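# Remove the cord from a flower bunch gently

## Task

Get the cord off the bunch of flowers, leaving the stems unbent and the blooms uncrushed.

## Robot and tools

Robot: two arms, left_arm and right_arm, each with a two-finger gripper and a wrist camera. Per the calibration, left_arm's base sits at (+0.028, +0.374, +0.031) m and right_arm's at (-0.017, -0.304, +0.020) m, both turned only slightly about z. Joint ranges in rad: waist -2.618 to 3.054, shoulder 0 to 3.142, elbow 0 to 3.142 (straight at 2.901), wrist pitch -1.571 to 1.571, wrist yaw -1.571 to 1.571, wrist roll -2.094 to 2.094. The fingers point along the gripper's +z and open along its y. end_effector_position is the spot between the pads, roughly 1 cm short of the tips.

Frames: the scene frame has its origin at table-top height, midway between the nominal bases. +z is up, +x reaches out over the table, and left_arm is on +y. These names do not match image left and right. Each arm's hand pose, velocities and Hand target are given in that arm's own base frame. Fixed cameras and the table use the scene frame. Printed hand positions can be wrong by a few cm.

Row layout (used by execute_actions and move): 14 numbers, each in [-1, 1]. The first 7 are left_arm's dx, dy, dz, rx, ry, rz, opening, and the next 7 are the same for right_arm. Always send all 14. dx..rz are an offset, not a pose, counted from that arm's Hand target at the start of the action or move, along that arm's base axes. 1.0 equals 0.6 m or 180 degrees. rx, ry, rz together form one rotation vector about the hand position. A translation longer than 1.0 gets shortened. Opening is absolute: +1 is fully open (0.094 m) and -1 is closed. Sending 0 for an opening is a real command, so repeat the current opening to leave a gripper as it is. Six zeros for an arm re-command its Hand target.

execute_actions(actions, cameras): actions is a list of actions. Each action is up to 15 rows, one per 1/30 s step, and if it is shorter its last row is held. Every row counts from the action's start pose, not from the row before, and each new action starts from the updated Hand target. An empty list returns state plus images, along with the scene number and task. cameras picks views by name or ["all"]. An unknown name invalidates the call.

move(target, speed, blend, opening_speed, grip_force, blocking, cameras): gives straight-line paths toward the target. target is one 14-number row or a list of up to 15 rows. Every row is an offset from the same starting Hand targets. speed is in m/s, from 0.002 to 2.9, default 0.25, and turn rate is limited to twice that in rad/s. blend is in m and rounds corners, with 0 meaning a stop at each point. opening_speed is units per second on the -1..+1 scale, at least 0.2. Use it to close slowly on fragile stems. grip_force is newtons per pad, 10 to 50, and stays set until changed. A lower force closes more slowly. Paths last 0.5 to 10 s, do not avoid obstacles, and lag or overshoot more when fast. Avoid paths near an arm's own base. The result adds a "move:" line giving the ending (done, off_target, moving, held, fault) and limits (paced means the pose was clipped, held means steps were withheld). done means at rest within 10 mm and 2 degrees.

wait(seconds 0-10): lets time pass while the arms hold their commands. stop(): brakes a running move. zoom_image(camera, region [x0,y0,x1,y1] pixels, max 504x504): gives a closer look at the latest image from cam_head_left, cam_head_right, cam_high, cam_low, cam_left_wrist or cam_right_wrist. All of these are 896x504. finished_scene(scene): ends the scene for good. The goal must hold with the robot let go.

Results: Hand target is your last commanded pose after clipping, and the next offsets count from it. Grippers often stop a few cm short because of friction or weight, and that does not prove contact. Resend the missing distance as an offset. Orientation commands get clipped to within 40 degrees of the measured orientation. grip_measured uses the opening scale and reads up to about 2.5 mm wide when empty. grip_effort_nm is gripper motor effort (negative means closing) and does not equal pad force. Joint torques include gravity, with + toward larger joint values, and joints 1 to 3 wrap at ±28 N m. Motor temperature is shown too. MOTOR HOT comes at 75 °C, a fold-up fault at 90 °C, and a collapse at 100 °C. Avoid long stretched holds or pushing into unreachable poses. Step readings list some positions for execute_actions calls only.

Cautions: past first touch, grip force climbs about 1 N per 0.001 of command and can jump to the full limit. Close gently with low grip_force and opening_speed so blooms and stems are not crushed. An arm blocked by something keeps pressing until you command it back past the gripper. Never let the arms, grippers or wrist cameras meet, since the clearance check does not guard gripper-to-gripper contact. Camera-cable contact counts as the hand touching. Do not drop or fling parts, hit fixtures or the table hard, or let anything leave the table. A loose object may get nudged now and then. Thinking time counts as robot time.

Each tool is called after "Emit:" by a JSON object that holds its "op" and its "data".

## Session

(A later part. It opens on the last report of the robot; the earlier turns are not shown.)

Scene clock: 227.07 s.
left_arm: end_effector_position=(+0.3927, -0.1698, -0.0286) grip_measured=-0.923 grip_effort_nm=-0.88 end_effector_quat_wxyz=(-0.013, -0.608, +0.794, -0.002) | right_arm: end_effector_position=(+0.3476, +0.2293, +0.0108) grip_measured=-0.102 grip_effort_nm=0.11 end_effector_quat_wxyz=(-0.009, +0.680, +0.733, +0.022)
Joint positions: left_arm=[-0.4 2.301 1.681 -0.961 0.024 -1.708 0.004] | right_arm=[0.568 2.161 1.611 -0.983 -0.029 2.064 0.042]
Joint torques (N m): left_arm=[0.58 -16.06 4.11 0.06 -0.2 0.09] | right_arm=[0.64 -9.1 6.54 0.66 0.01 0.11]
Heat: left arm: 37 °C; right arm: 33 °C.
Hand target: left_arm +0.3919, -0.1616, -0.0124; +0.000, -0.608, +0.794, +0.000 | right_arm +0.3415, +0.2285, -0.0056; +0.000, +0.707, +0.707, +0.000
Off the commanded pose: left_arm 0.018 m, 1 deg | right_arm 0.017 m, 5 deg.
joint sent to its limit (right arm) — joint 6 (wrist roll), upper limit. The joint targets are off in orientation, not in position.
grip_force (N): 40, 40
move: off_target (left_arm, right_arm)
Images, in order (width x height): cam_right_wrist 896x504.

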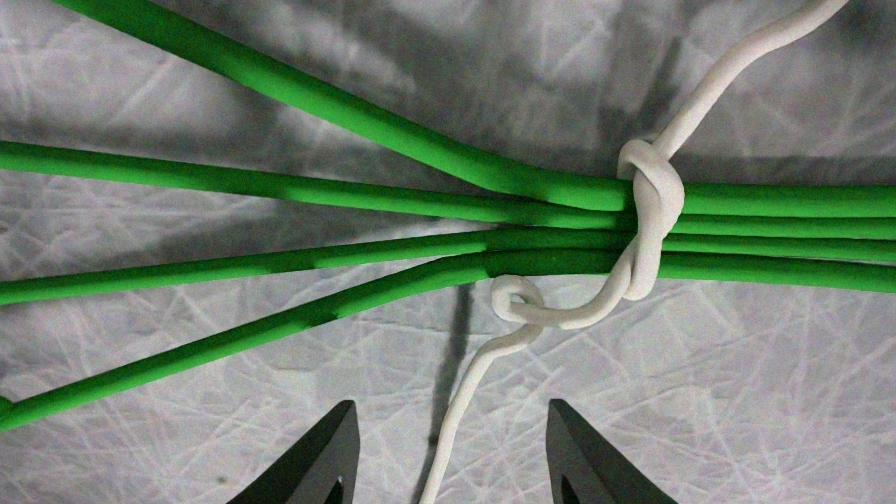

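Emit:
{"op": "move", "data": {"target": [0,0,0,0,0,0,-1,-0.013,0.005,-0.022,0,0,0,-0.1], "speed": 0.06, "cameras": ["cam_right_wrist","cam_low"]}}

Scene clock: 230.87 s.
left_arm: end_effector_position=(+0.3927, -0.1698, -0.0286) grip_measured=-0.923 grip_effort_nm=-0.88 end_effector_quat_wxyz=(-0.013, -0.608, +0.794, -0.002) | right_arm: end_effector_position=(+0.3413, +0.2330, -0.0012) grip_measured=-0.102 grip_effort_nm=0.11 end_effector_quat_wxyz=(-0.012, +0.675, +0.738, +0.024)
Joint positions: left_arm=[-0.4 2.301 1.681 -0.961 0.024 -1.708 0.004] | right_arm=[0.582 2.161 1.561 -0.929 -0.034 2.064 0.042]
Joint torques (N m): left_arm=[0.61 -16.03 4.14 0.05 -0.2 0.09] | right_arm=[0.49 -9.09 6.15 0.59 -0.01 0.15]
Heat: left arm: 37 °C; right arm: 33 °C.
Hand target: left_arm +0.3919, -0.1616, -0.0124; +0.000, -0.608, +0.794, +0.000 | right_arm +0.3337, +0.2316, -0.0188; +0.000, +0.707, +0.707, +0.000
Off the commanded pose: left_arm 0.018 m, 1 deg | right_arm 0.019 m, 6 deg.
joint sent to its limit (right arm) — joint 6 (wrist roll), upper limit. The joint targets are off in orientation, not in position.
grip_force (N): 40, 40
move: off_target (left_arm, right_arm)
Images, in order (width x height): cam_low 896x504, cam_right_wrist 896x504.

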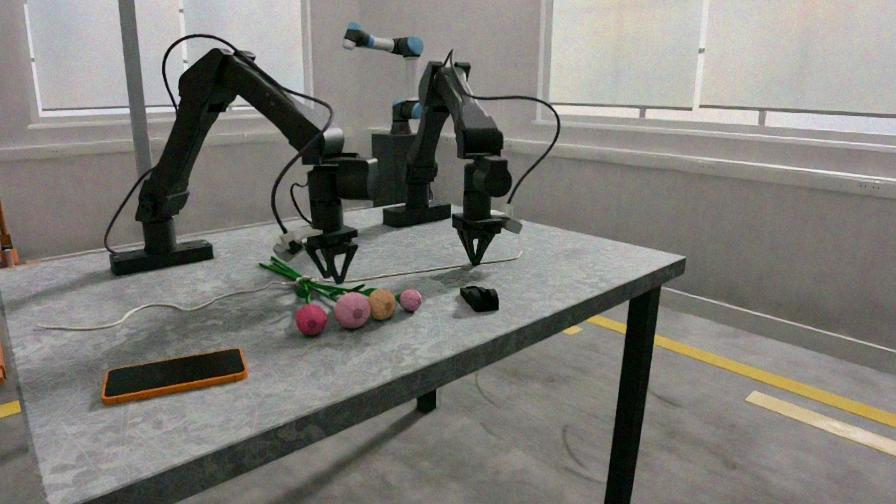

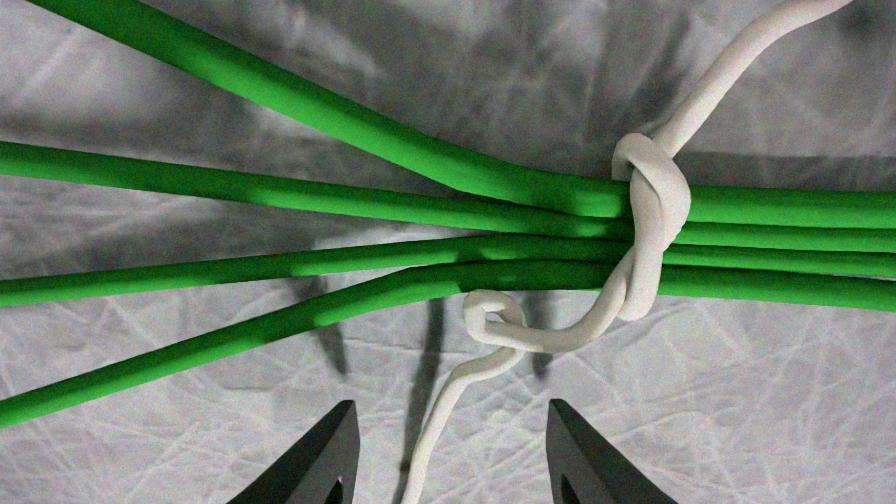

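Emit:
{"op": "move", "data": {"target": [0.02,0.13,0.03,0,0,0,-1,0,0,-0.007,0,0,0,-0.1], "speed": 0.05, "cameras": ["cam_right_wrist","cam_head_left"]}}

Scene clock: 235.20 s.
left_arm: end_effector_position=(+0.4022, -0.0898, -0.0157) grip_measured=-0.923 grip_effort_nm=-0.88 end_effector_quat_wxyz=(-0.019, -0.609, +0.793, +0.005) | right_arm: end_effector_position=(+0.3426, +0.2339, -0.0025) grip_measured=-0.102 grip_effort_nm=0.11 end_effector_quat_wxyz=(-0.011, +0.675, +0.737, +0.028)
Joint positions: left_arm=[-0.212 2.244 1.638 -0.996 0.023 -1.522 0.004] | right_arm=[0.582 2.161 1.555 -0.914 -0.035 2.065 0.042]
Joint torques (N m): left_arm=[0.47 -16.55 4.64 0.07 -0.2 0.1] | right_arm=[0.62 -8.53 5.94 0.63 0 0.14]
Heat: left arm: 37 °C; right arm: 33 °C.
Hand target: left_arm +0.4040, -0.0837, +0.0055; +0.000, -0.608, +0.794, +0.000 | right_arm +0.3336, +0.2315, -0.0231; +0.000, +0.707, +0.707, +0.000
Off the commanded pose: left_arm 0.022 m, 2 deg | right_arm 0.022 m, 6 deg.
joint sent to its limit (right arm) — joint 6 (wrist roll), upper limit. The joint targets are off in orientation, not in position.
grip_force (N): 40, 40
move: off_target (left_arm, right_arm)
Images, in order (width x height): cam_head_left 896x504, cam_right_wrist 896x504.

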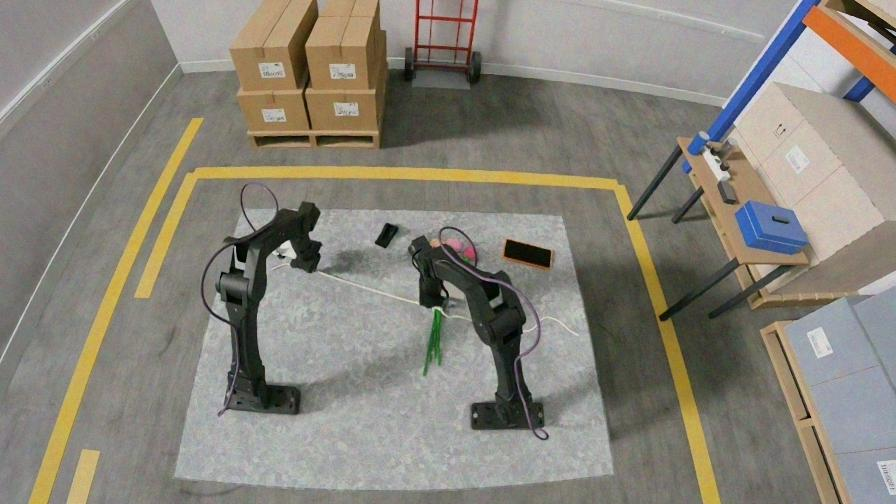

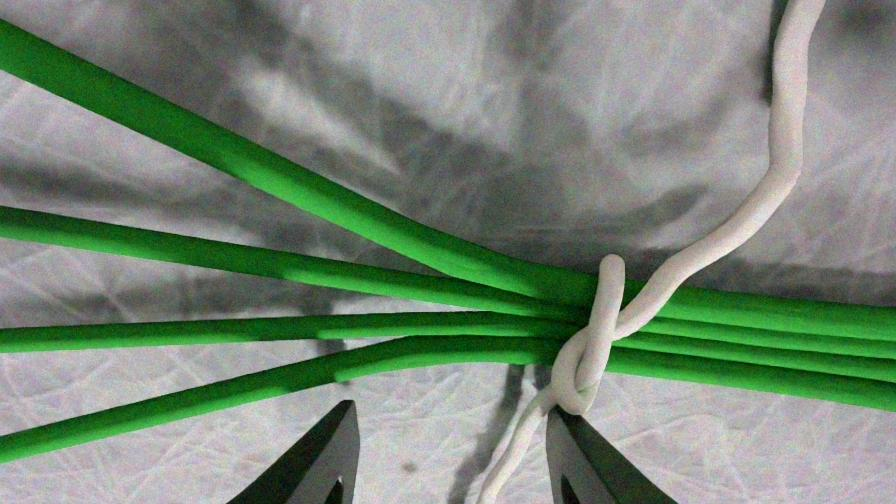

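Emit:
{"op": "move", "data": {"target": [[0,0,0,0,0,0,-1,-0.018,0,0,0,0,0,-0.1],[0.01,0.12,0.01,0,0,0,-1,-0.018,0,0,0,0,0,-0.1]], "speed": 0.05, "cameras": ["cam_right_wrist","cam_head_left"]}}

Scene clock: 241.43 s.
left_arm: end_effector_position=(+0.4024, -0.0250, -0.0116) grip_measured=-0.923 grip_effort_nm=-0.88 end_effector_quat_wxyz=(-0.036, -0.607, +0.794, +0.000) | right_arm: end_effector_position=(+0.3367, +0.2448, -0.0074) grip_measured=-0.102 grip_effort_nm=0.11 end_effector_quat_wxyz=(-0.025, +0.669, +0.741, +0.039)
Joint positions: left_arm=[-0.044 2.228 1.627 -1.025 0.045 -1.348 0.004] | right_arm=[0.598 2.161 1.532 -0.877 -0.066 2.069 0.042]
Joint torques (N m): left_arm=[1.11 -16.54 5.34 0.15 -0.41 0.11] | right_arm=[0.23 -10.5 4.25 0.43 0.26 0.11]
Heat: left arm: 38 °C; right arm: 33 °C.
Hand target: left_arm +0.4099, -0.0116, +0.0116; +0.000, -0.608, +0.794, +0.000 | right_arm +0.3229, +0.2316, -0.0230; +0.000, +0.707, +0.707, +0.000
Off the commanded pose: left_arm 0.028 m, 4 deg | right_arm 0.025 m, 8 deg.
joint sent to its limit (right arm) — joint 6 (wrist roll), upper limit. The joint targets are off in orientation, not in position.
grip_force (N): 40, 40
move: off_target (left_arm, right_arm)
Images, in order (width x height): cam_head_left 896x504, cam_right_wrist 896x504.

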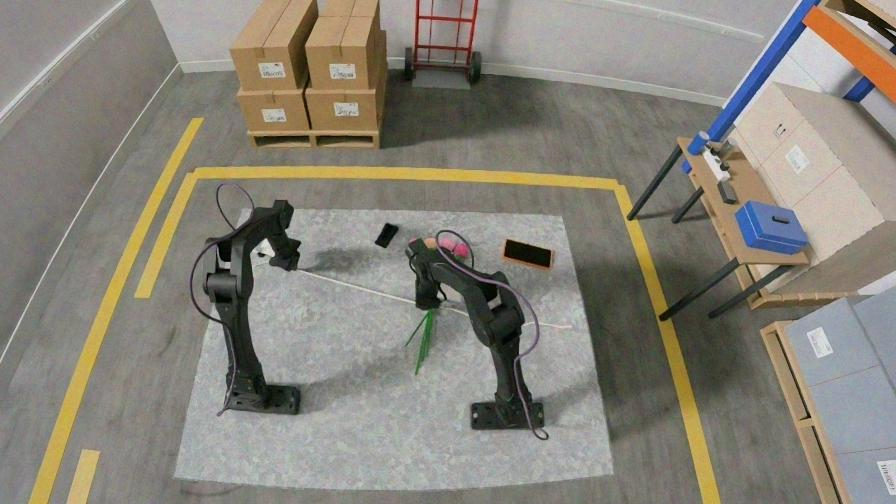

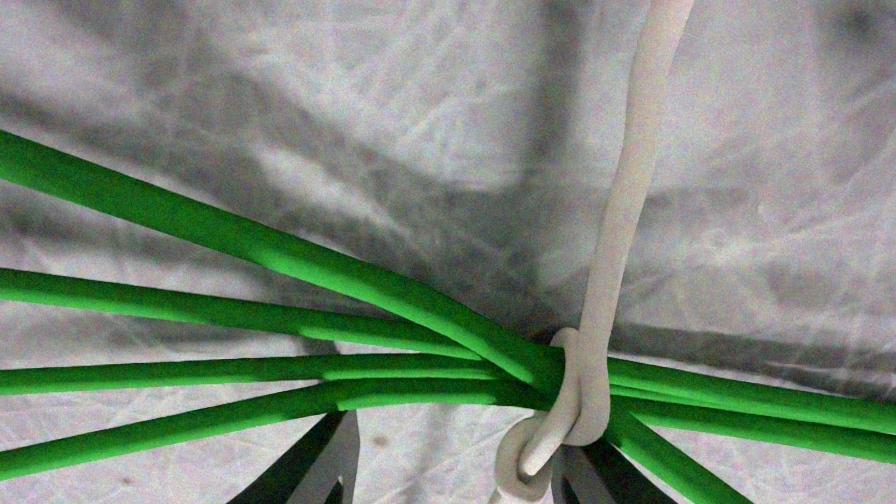

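Emit:
{"op": "move", "data": {"target": [[-0.003,-0.06,0,0,0,0,-1,0,0.04,0,0,0,0,-0.1],[-0.003,-0.06,0,0,0,0,-1,-0.023,0.04,0,0,0,0,-0.1]], "speed": 0.06, "cameras": ["cam_right_wrist","cam_head_left"]}}

Scene clock: 258.27 s.
left_arm: end_effector_position=(+0.4001, -0.0492, -0.0117) grip_measured=-0.923 grip_effort_nm=-0.88 end_effector_quat_wxyz=(-0.028, -0.606, +0.795, +0.011) | right_arm: end_effector_position=(+0.3269, +0.2601, -0.0073) grip_measured=-0.102 grip_effort_nm=0.11 end_effector_quat_wxyz=(-0.021, +0.652, +0.757, +0.034)
Joint positions: left_arm=[-0.114 2.228 1.627 -1.025 0.023 -1.417 0.004] | right_arm=[0.646 2.172 1.552 -0.893 -0.055 2.069 0.042]
Joint torques (N m): left_arm=[-0.25 -16.34 5.64 0.14 -0.2 -0.11] | right_arm=[1.03 -10.39 4.4 0.45 -0.1 0.13]
Heat: left arm: 38 °C; right arm: 32 °C.
Hand target: left_arm +0.4081, -0.0476, +0.0116; +0.000, -0.608, +0.794, +0.000 | right_arm +0.3090, +0.2555, -0.0230; +0.000, +0.707, +0.707, +0.000
Off the commanded pose: left_arm 0.025 m, 3 deg | right_arm 0.024 m, 10 deg.
joint sent to its limit (right arm) — joint 6 (wrist roll), upper limit. The joint targets are off in orientation, not in position.
grip_force (N): 40, 40
move: off_target (left_arm, right_arm)
Images, in order (width x height): cam_head_left 896x504, cam_right_wrist 896x504.

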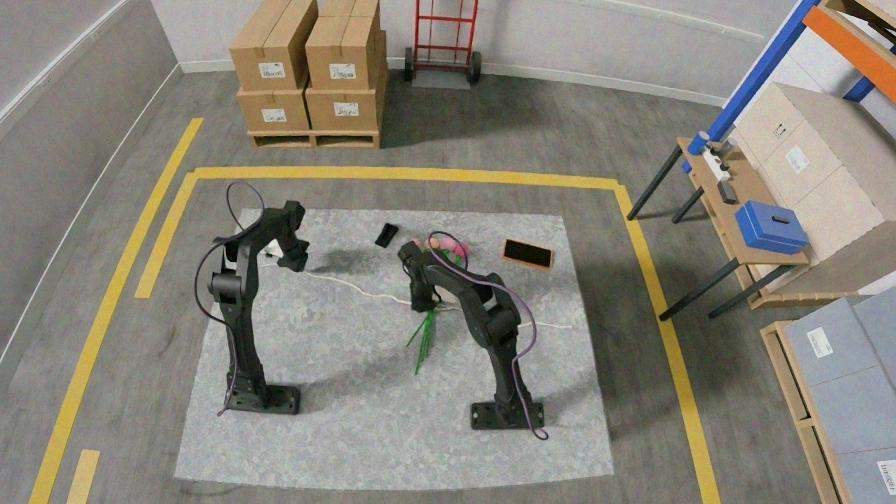

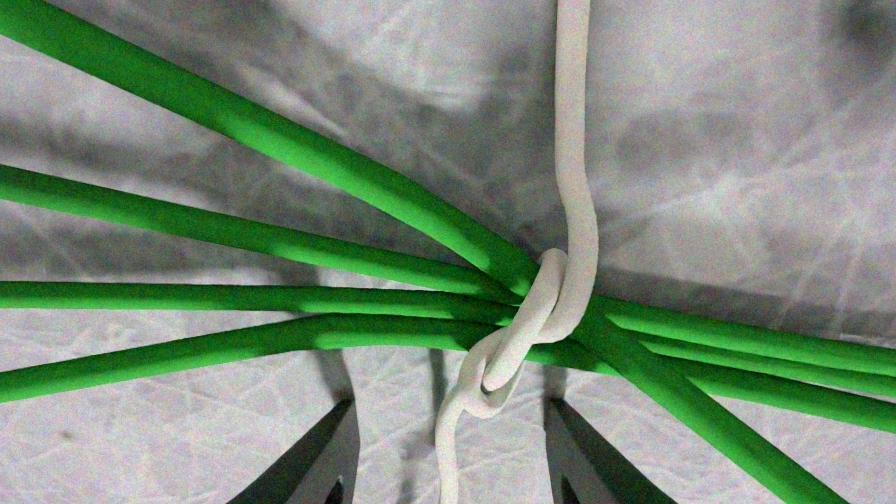

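Emit:
{"op": "move", "data": {"target": [0.003,0.12,0.005,0,0,0,-1,0,0,0,0,0,0,-0.1], "speed": 0.04, "cameras": ["cam_right_wrist","cam_head_left"]}}

Scene clock: 262.40 s.
left_arm: end_effector_position=(+0.4005, +0.0126, -0.0087) grip_measured=-0.923 grip_effort_nm=-0.88 end_effector_quat_wxyz=(-0.035, -0.607, +0.794, +0.003) | right_arm: end_effector_position=(+0.3244, +0.2678, -0.0071) grip_measured=-0.102 grip_effort_nm=0.11 end_effector_quat_wxyz=(-0.031, +0.648, +0.760, +0.041)
Joint positions: left_arm=[0.045 2.221 1.627 -1.038 0.035 -1.26 0.004] | right_arm=[0.655 2.172 1.551 -0.881 -0.077 2.069 0.042]
Joint torques (N m): left_arm=[1.03 -16.05 6.12 0.17 -0.32 0.1] | right_arm=[0.39 -10.35 4.66 0.38 0.16 0.13]
Heat: left arm: 38 °C; right arm: 32 °C.
Hand target: left_arm +0.4099, +0.0243, +0.0145; +0.000, -0.608, +0.794, +0.000 | right_arm +0.3091, +0.2555, -0.0230; +0.000, +0.707, +0.707, +0.000
Off the commanded pose: left_arm 0.028 m, 4 deg | right_arm 0.025 m, 11 deg.
joint sent to its limit (right arm) — joint 6 (wrist roll), upper limit. The joint targets are off in orientation, not in position.
grip_force (N): 40, 40
move: off_target (left_arm, right_arm)
Images, in order (width x height): cam_head_left 896x504, cam_right_wrist 896x504.

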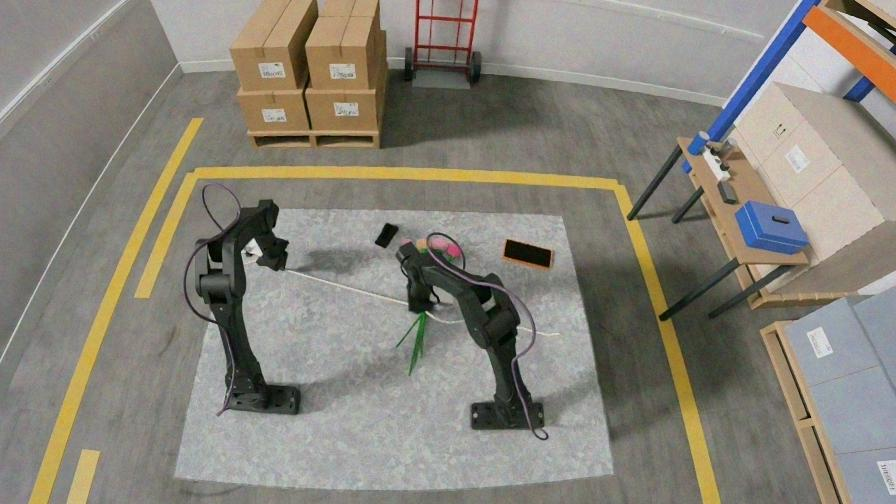

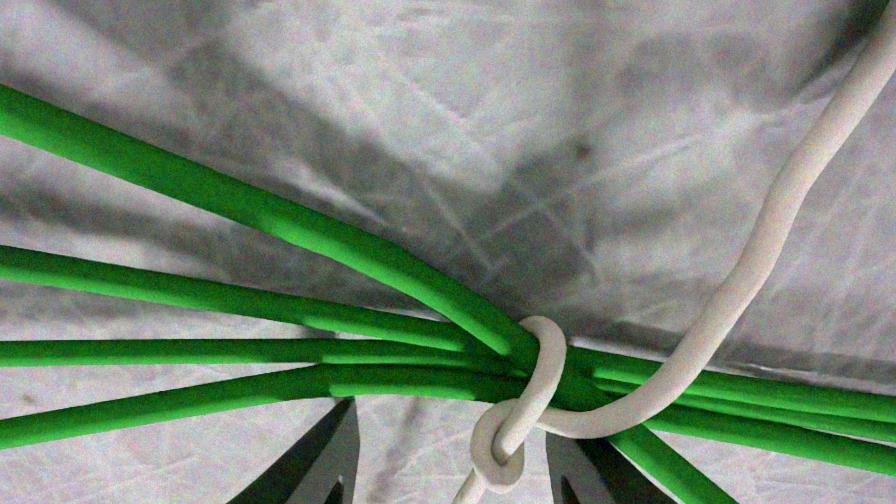

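Emit:
{"op": "move", "data": {"target": [0.0,0.2,0.0,0,0,0,-1,0,0,0,0,0,0,-0.1], "speed": 0.05, "cameras": ["cam_right_wrist","cam_head_left"]}}

Scene clock: 267.27 s.
left_arm: end_effector_position=(+0.4026, +0.1266, +0.0146) grip_measured=-0.923 grip_effort_nm=-0.88 end_effector_quat_wxyz=(-0.022, -0.606, +0.795, -0.018) | right_arm: end_effector_position=(+0.3244, +0.2802, -0.0063) grip_measured=-0.102 grip_effort_nm=0.11 end_effector_quat_wxyz=(-0.043, +0.643, +0.763, +0.060)
Joint positions: left_arm=[0.323 2.244 1.763 -1.12 0.048 -0.98 0.004] | right_arm=[0.664 2.172 1.549 -0.847 -0.11 2.07 0.042]
Joint torques (N m): left_arm=[1.18 -10.41 8.09 0.45 -0.43 0.1] | right_arm=[-0.28 -10.56 4.93 0.08 0.43 0.11]
Heat: left arm: 39 °C; right arm: 32 °C.
Hand target: left_arm +0.4099, +0.1443, +0.0145; +0.000, -0.608, +0.794, +0.000 | right_arm +0.3090, +0.2555, -0.0230; +0.000, +0.707, +0.707, +0.000
Off the commanded pose: left_arm 0.019 m, 3 deg | right_arm 0.034 m, 13 deg.
joint sent to its limit (right arm) — joint 6 (wrist roll), upper limit. The joint targets are off in orientation, not in position.
grip_force (N): 40, 40
move: off_target (left_arm, right_arm)
Images, in order (width x height): cam_head_left 896x504, cam_right_wrist 896x504.

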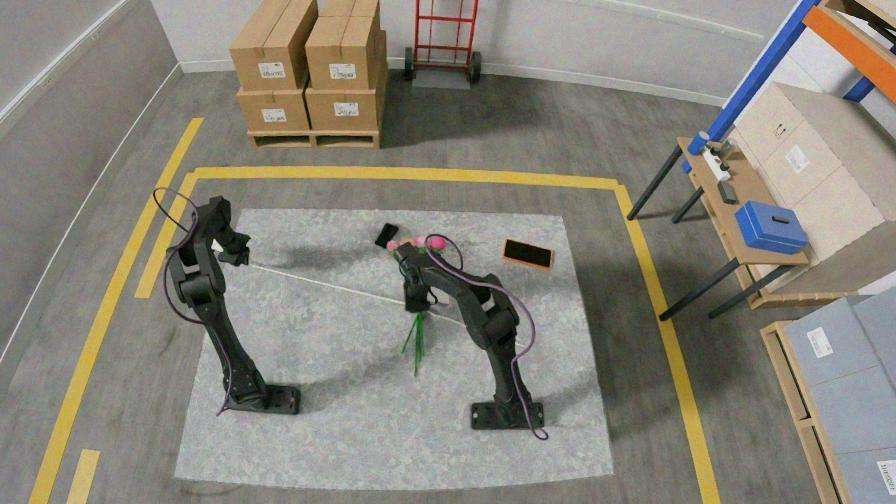

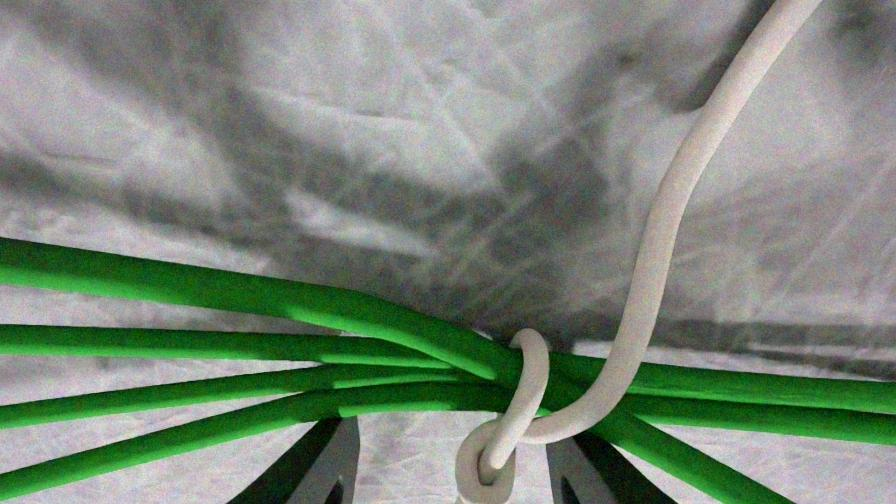

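Emit:
{"op": "move", "data": {"target": [[0.0,-0.07,-0.065,0,0,0,-1,0,0,0,0,0,0,-0.1],[0.0,-0.07,-0.065,0,0,0,-0.3,0,0,0,0,0,0,-0.1],[0.0,-0.07,0.1,0,0,0,-0.3,0,0,0,0,0,0,-0.1],[-0.08,-0.66,0.06,0,0,0,-0.3,0,0,0,0,0,0,-0.1]], "speed": [0.1,0.1,0.2,0.3], "cameras": ["cam_right_wrist","cam_left_wrist","cam_head_left"]}}

Scene clock: 277.20 s.
left_arm: end_effector_position=(+0.3579, -0.2568, +0.0516) grip_measured=-0.303 grip_effort_nm=0.10 end_effector_quat_wxyz=(-0.007, -0.601, +0.799, -0.011) | right_arm: end_effector_position=(+0.3243, +0.2781, -0.0066) grip_measured=-0.102 grip_effort_nm=0.11 end_effector_quat_wxyz=(-0.040, +0.643, +0.763, +0.057)
Joint positions: left_arm=[-0.616 2.247 1.918 -1.225 0.021 -1.906 0.033] | right_arm=[0.664 2.172 1.549 -0.852 -0.101 2.07 0.042]
Joint torques (N m): left_arm=[0.61 -10.51 7.77 0.12 -0.17 -0.09] | right_arm=[-0.31 -10.59 5 0.13 0.31 0.1]
Heat: left arm: 39 °C; right arm: 32 °C.
Hand target: left_arm +0.3619, -0.2516, +0.0505; +0.000, -0.608, +0.794, +0.000 | right_arm +0.3090, +0.2555, -0.0230; +0.000, +0.707, +0.707, +0.000
Off the commanded pose: left_arm 0.007 m, 2 deg | right_arm 0.032 m, 13 deg.
joint sent to its limit (right arm) — joint 6 (wrist roll), upper limit. The joint targets are off in orientation, not in position.
grip_force (N): 40, 40
move: off_target (right_arm)
Images, in order (width x height): cam_head_left 896x504, cam_left_wrist 896x504, cam_right_wrist 896x504.

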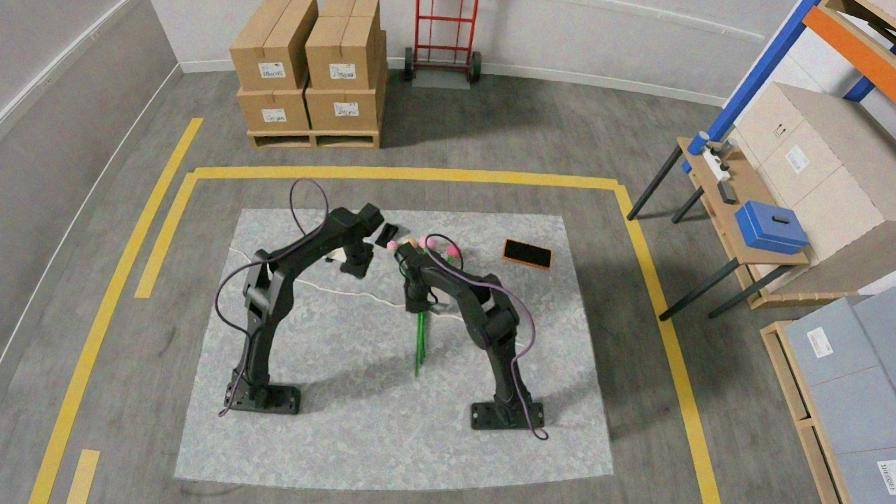

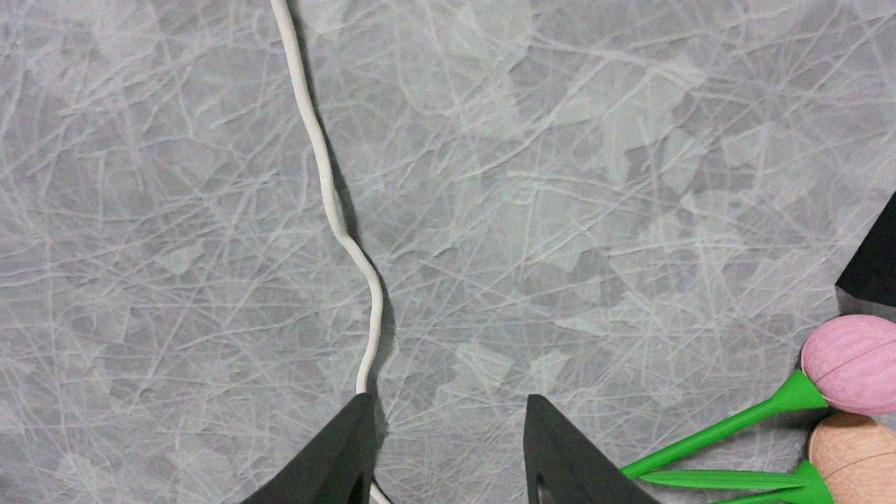

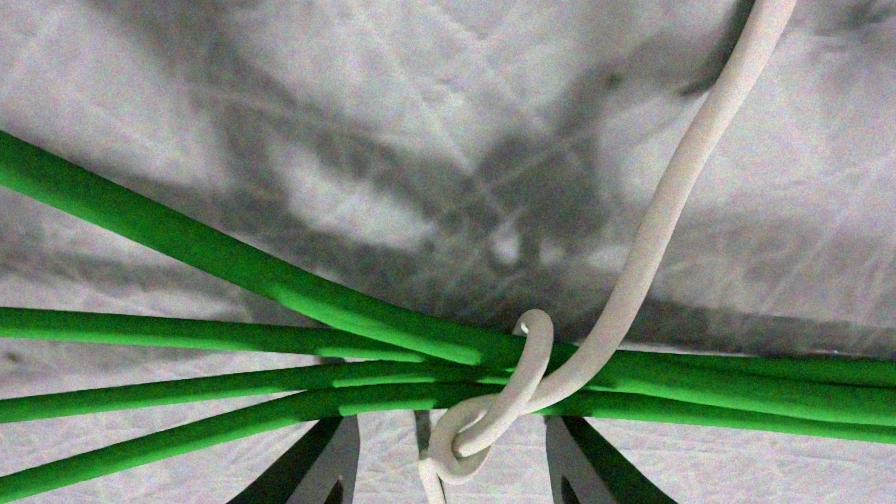

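Emit:
{"op": "move", "data": {"target": [-0.037,0.01,-0.1,0,0,0,-0.3,0,0,0,0,0,0,-0.1], "speed": 0.1, "cameras": ["cam_left_wrist"]}}

Scene clock: 280.93 s.
left_arm: end_effector_position=(+0.3373, -0.2448, -0.0140) grip_measured=-0.303 grip_effort_nm=0.10 end_effector_quat_wxyz=(-0.013, -0.607, +0.795, +0.006) | right_arm: end_effector_position=(+0.3243, +0.2781, -0.0066) grip_measured=-0.102 grip_effort_nm=0.11 end_effector_quat_wxyz=(-0.040, +0.643, +0.763, +0.057)
Joint positions: left_arm=[-0.621 2.247 1.651 -0.993 0.021 -1.926 0.033] | right_arm=[0.664 2.172 1.549 -0.852 -0.101 2.07 0.042]
Joint torques (N m): left_arm=[-0.5 -12.97 4.66 0.43 -0.17 -0.12] | right_arm=[-0.16 -10.45 4.86 0.15 0.35 0.11]
Heat: left arm: 39 °C; right arm: 32 °C.
Hand target: left_arm +0.3397, -0.2455, -0.0096; +0.000, -0.608, +0.794, +0.000 | right_arm +0.3090, +0.2555, -0.0230; +0.000, +0.707, +0.707, +0.000
Off the commanded pose: left_arm 0.005 m, 2 deg | right_arm 0.032 m, 13 deg.
joint sent to its limit (right arm) — joint 6 (wrist roll), upper limit. The joint targets are off in orientation, not in position.
grip_force (N): 40, 40
move: off_target (right_arm)
Images, in order (width x height): cam_left_wrist 896x504.

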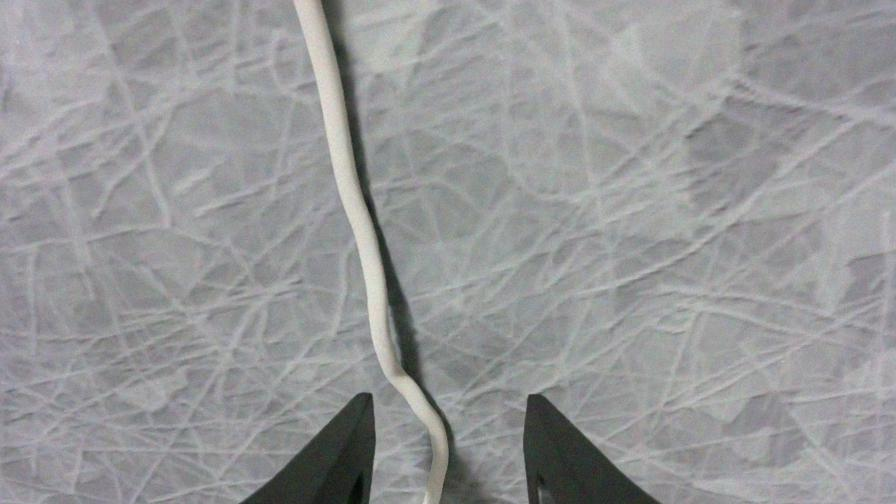

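Emit:
{"op": "move", "data": {"target": [[-0.012,0.003,-0.035,0,0,0,-0.3,0,0,0,0,0,0,-0.1],[-0.012,0.003,-0.035,0,0,0,-1,0,0,0,0,0,0,-0.1]], "speed": 0.06, "cameras": ["cam_left_wrist"]}}

Scene clock: 285.03 s.
left_arm: end_effector_position=(+0.3319, -0.2432, -0.0291) grip_measured=-0.918 grip_effort_nm=-0.84 end_effector_quat_wxyz=(-0.010, -0.607, +0.794, +0.005) | right_arm: end_effector_position=(+0.3243, +0.2781, -0.0066) grip_measured=-0.102 grip_effort_nm=0.11 end_effector_quat_wxyz=(-0.040, +0.643, +0.763, +0.057)
Joint positions: left_arm=[-0.627 2.247 1.586 -0.925 0.017 -1.933 0.004] | right_arm=[0.664 2.172 1.549 -0.852 -0.101 2.07 0.042]
Joint torques (N m): left_arm=[-0.58 -12.29 3.4 0.62 -0.13 -0.1] | right_arm=[-0.2 -10.47 4.83 0.15 0.38 0.11]
Heat: left arm: 39 °C; right arm: 32 °C.
Hand target: left_arm +0.3325, -0.2439, -0.0306; +0.000, -0.608, +0.794, +0.000 | right_arm +0.3090, +0.2555, -0.0230; +0.000, +0.707, +0.707, +0.000
Off the commanded pose: left_arm 0.002 m, 1 deg | right_arm 0.032 m, 13 deg.
joint sent to its limit (right arm) — joint 6 (wrist roll), upper limit. The joint targets are off in orientation, not in position.
grip_force (N): 40, 40
move: off_target (right_arm)
Images, in order (width x height): cam_left_wrist 896x504.

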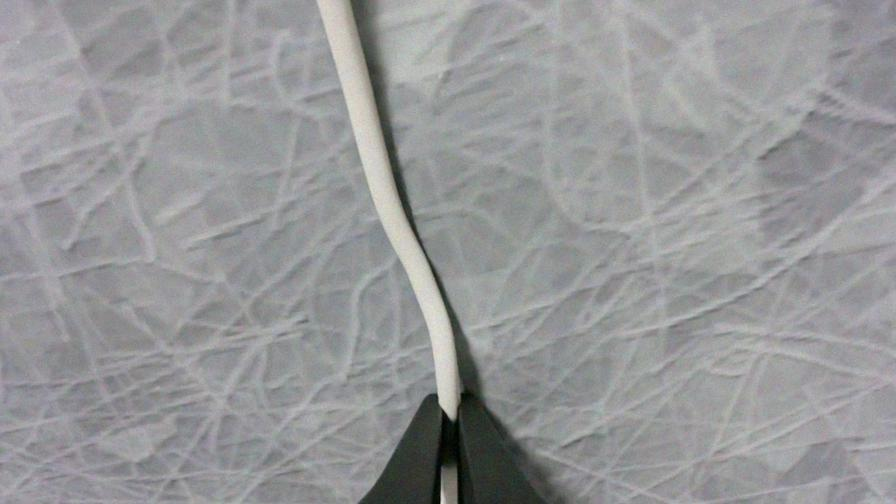

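Emit:
{"op": "move", "data": {"target": [[0.03,0.13,0.04,0,0,0,-1,0,0,0,0,0,0,-0.1],[0.05,0.36,0.06,0,0,0,-1,0,0,0,0,0,0,-0.1]], "speed": 0.06, "blend": 0.03, "cameras": ["cam_right_wrist","cam_head_left","cam_low"]}}

Scene clock: 292.93 s.
left_arm: end_effector_position=(+0.3609, -0.0375, -0.0111) grip_measured=-0.920 grip_effort_nm=-0.88 end_effector_quat_wxyz=(-0.024, -0.608, +0.793, -0.003) | right_arm: end_effector_position=(+0.3243, +0.2781, -0.0066) grip_measured=-0.102 grip_effort_nm=0.11 end_effector_quat_wxyz=(-0.040, +0.643, +0.763, +0.057)
Joint positions: left_arm=[-0.088 2.063 1.363 -0.901 0.036 -1.396 0.004] | right_arm=[0.664 2.172 1.549 -0.852 -0.101 2.07 0.042]
Joint torques (N m): left_arm=[0.76 -14.46 4.53 0.11 -0.32 0.1] | right_arm=[-0.13 -10.52 4.97 0.13 0.35 0.12]
Heat: left arm: 39 °C; right arm: 32 °C.
Hand target: left_arm +0.3625, -0.0279, +0.0056; +0.000, -0.608, +0.794, +0.000 | right_arm +0.3090, +0.2555, -0.0230; +0.000, +0.707, +0.707, +0.000
Off the commanded pose: left_arm 0.019 m, 3 deg | right_arm 0.032 m, 13 deg.
joint sent to its limit (right arm) — joint 6 (wrist roll), upper limit. The joint targets are off in orientation, not in position.
grip_force (N): 40, 40
move: off_target (left_arm, right_arm)
Images, in order (width x height): cam_head_left 896x504, cam_low 896x504, cam_right_wrist 896x504.

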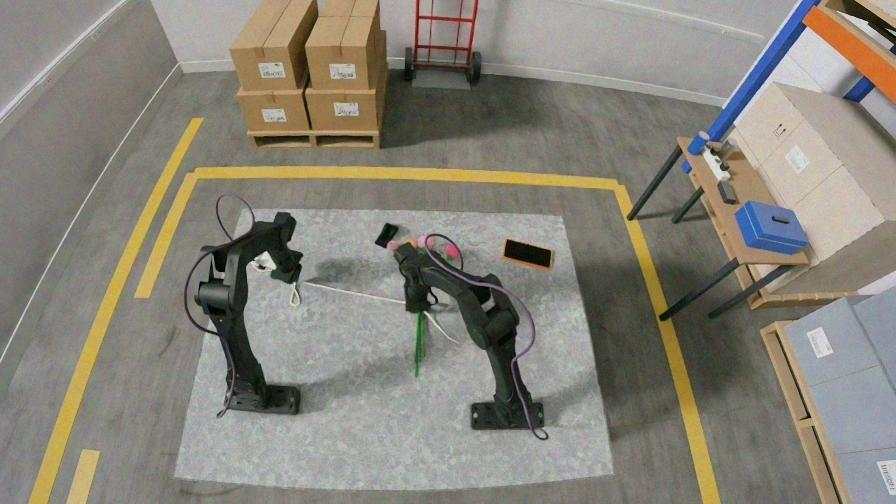

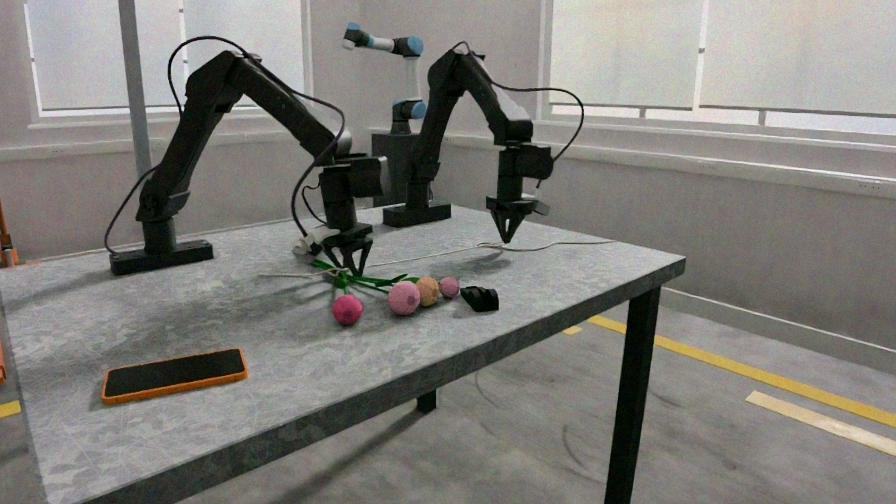

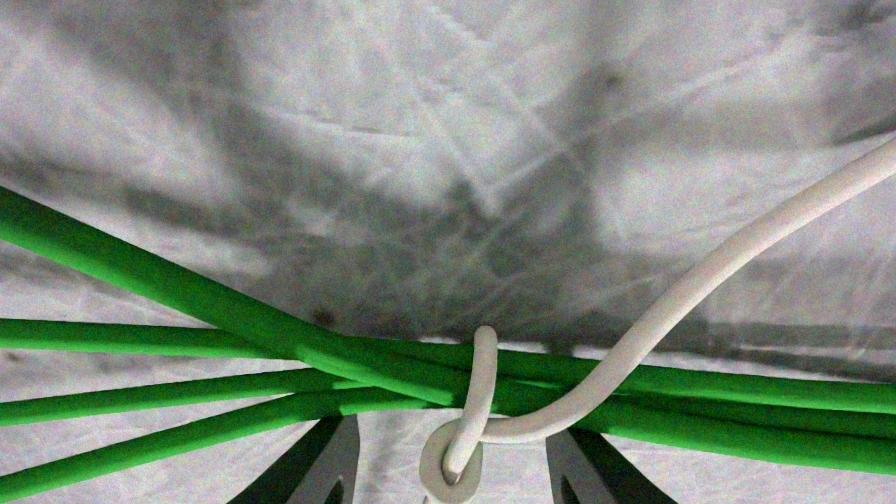

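Emit:
{"op": "move", "data": {"target": [0.03,0.26,0.0,0,0,0,-1,0,0,0,0,0,0,-0.1], "speed": 0.06, "cameras": ["cam_right_wrist","cam_head_left","cam_low"]}}

Scene clock: 297.57 s.
left_arm: end_effector_position=(+0.3766, +0.1173, +0.0057) grip_measured=-0.920 grip_effort_nm=-0.88 end_effector_quat_wxyz=(-0.009, -0.608, +0.793, -0.015) | right_arm: end_effector_position=(+0.3243, +0.2781, -0.0066) grip_measured=-0.102 grip_effort_nm=0.10 end_effector_quat_wxyz=(-0.040, +0.643, +0.763, +0.057)
Joint positions: left_arm=[0.315 2.128 1.537 -0.987 0.034 -0.994 0.004] | right_arm=[0.664 2.172 1.549 -0.852 -0.101 2.07 0.042]
Joint torques (N m): left_arm=[0.7 -9.4 7.64 0.3 -0.3 0.09] | right_arm=[-0.17 -10.56 4.94 0.13 0.35 0.07]
Heat: left arm: 39 °C; right arm: 32 °C.
Hand target: left_arm +0.3806, +0.1282, +0.0056; +0.000, -0.608, +0.794, +0.000 | right_arm +0.3090, +0.2555, -0.0230; +0.000, +0.707, +0.707, +0.000
Off the commanded pose: left_arm 0.012 m, 2 deg | right_arm 0.032 m, 13 deg.
joint sent to its limit (right arm) — joint 6 (wrist roll), upper limit. The joint targets are off in orientation, not in position.
grip_force (N): 40, 40
move: off_target (left_arm, right_arm)
Images, in order (width x height): cam_head_left 896x504, cam_low 896x504, cam_right_wrist 896x504.

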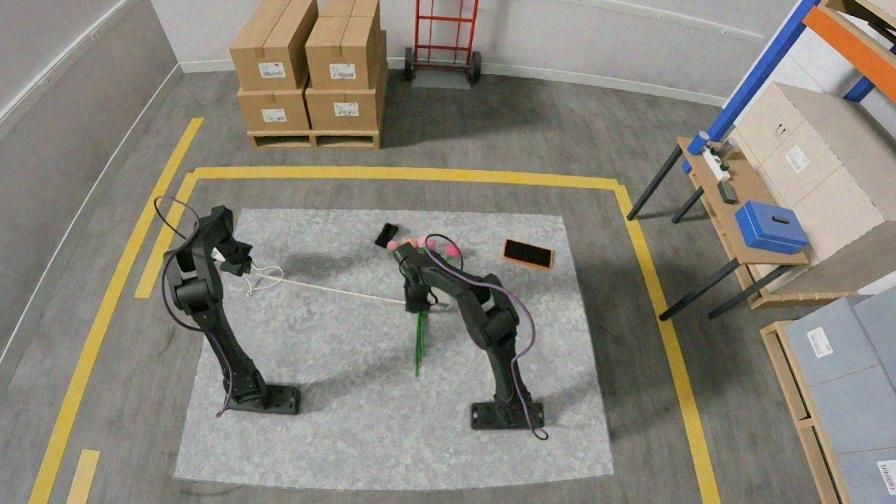

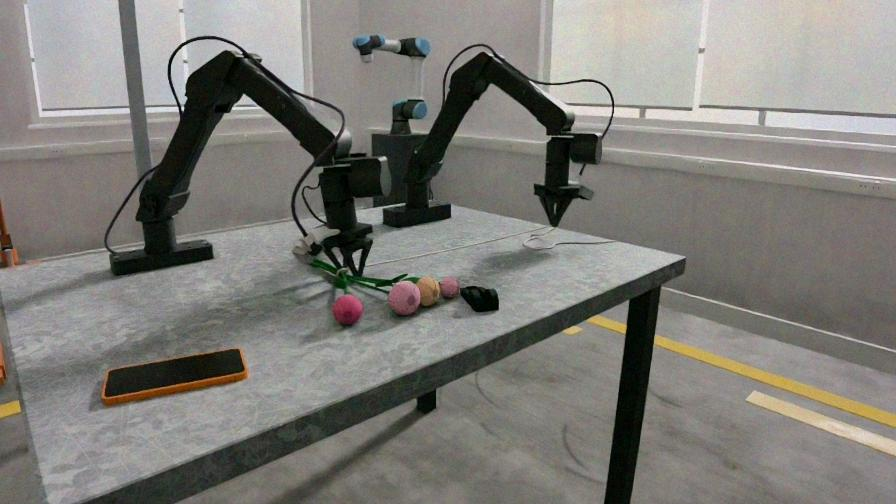

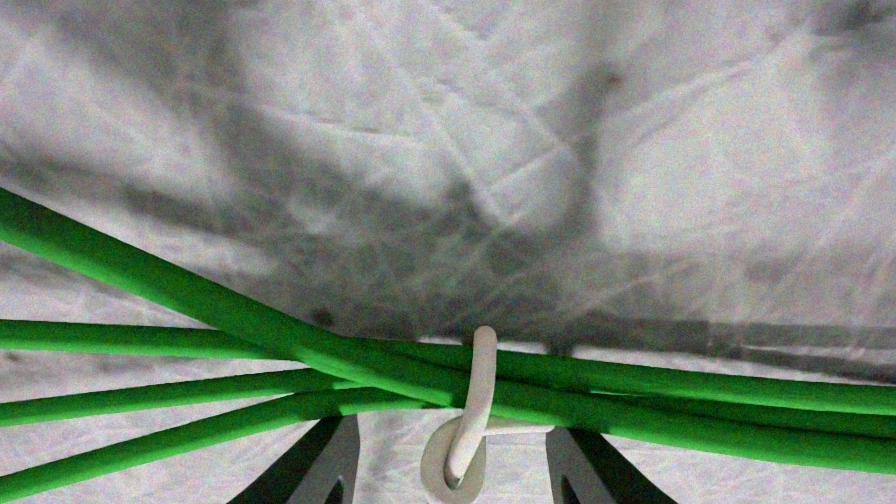

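Emit:
{"op": "move", "data": {"target": [0.03,0.17,0.03,0,0,0,-1,0,0,0,0,0,0,-0.1], "speed": 0.06, "cameras": ["cam_right_wrist","cam_head_left"]}}

Scene clock: 303.20 s.
left_arm: end_effector_position=(+0.3982, +0.2242, +0.0255) grip_measured=-0.920 grip_effort_nm=-0.88 end_effector_quat_wxyz=(+0.001, -0.610, +0.793, -0.009) | right_arm: end_effector_position=(+0.3243, +0.2781, -0.0066) grip_measured=-0.102 grip_effort_nm=0.10 end_effector_quat_wxyz=(-0.040, +0.643, +0.763, +0.057)
Joint positions: left_arm=[0.518 2.35 1.989 -1.205 0.018 -0.794 0.004] | right_arm=[0.664 2.172 1.549 -0.852 -0.101 2.07 0.042]
Joint velocities: left_arm=[-0.027 0.002 -0.007 -0.095 0.037 0.154 -0.001] | right_arm=[within noise]
Joint torques (N m): left_arm=[0.4 -11.06 7.86 0.22 -0.15 0.1] | right_arm=[-0.14 -10.52 4.79 0.13 0.34 0.1]
Heat: left arm: 38 °C; right arm: 32 °C.
Hand target: left_arm +0.3985, +0.2301, +0.0235; +0.000, -0.608, +0.794, +0.000 | right_arm +0.3090, +0.2555, -0.0230; +0.000, +0.707, +0.707, +0.000
Off the commanded pose: left_arm 0.006 m, 1 deg | right_arm 0.032 m, 13 deg.
joint sent to its limit (right arm) — joint 6 (wrist roll), upper limit. The joint targets are off in orientation, not in position.
grip_force (N): 40, 40
move: off_target (right_arm)
Images, in order (width x height): cam_head_left 896x504, cam_right_wrist 896x504.

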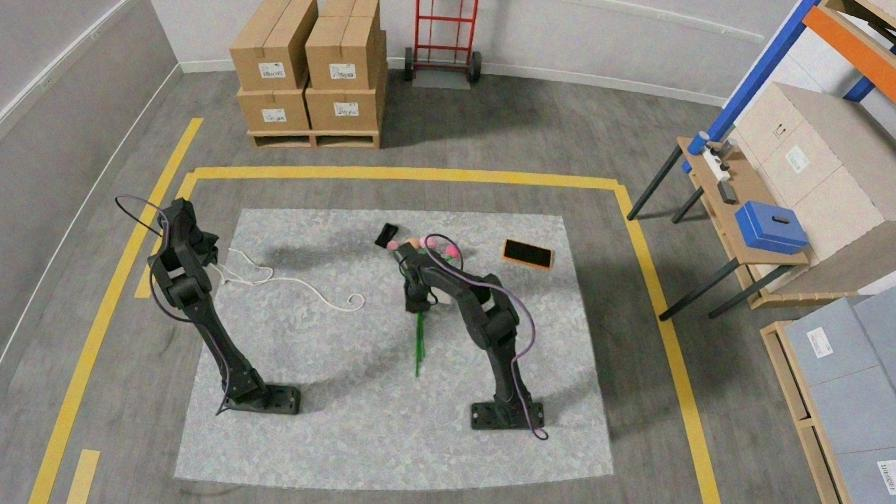

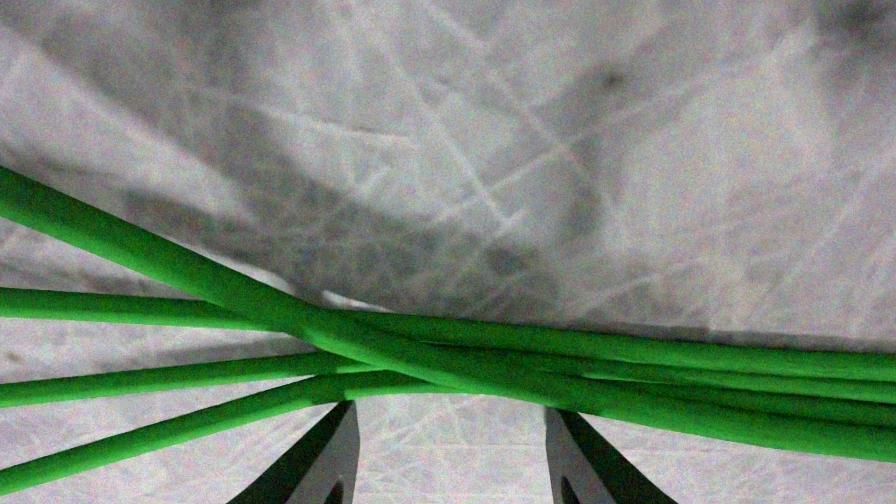

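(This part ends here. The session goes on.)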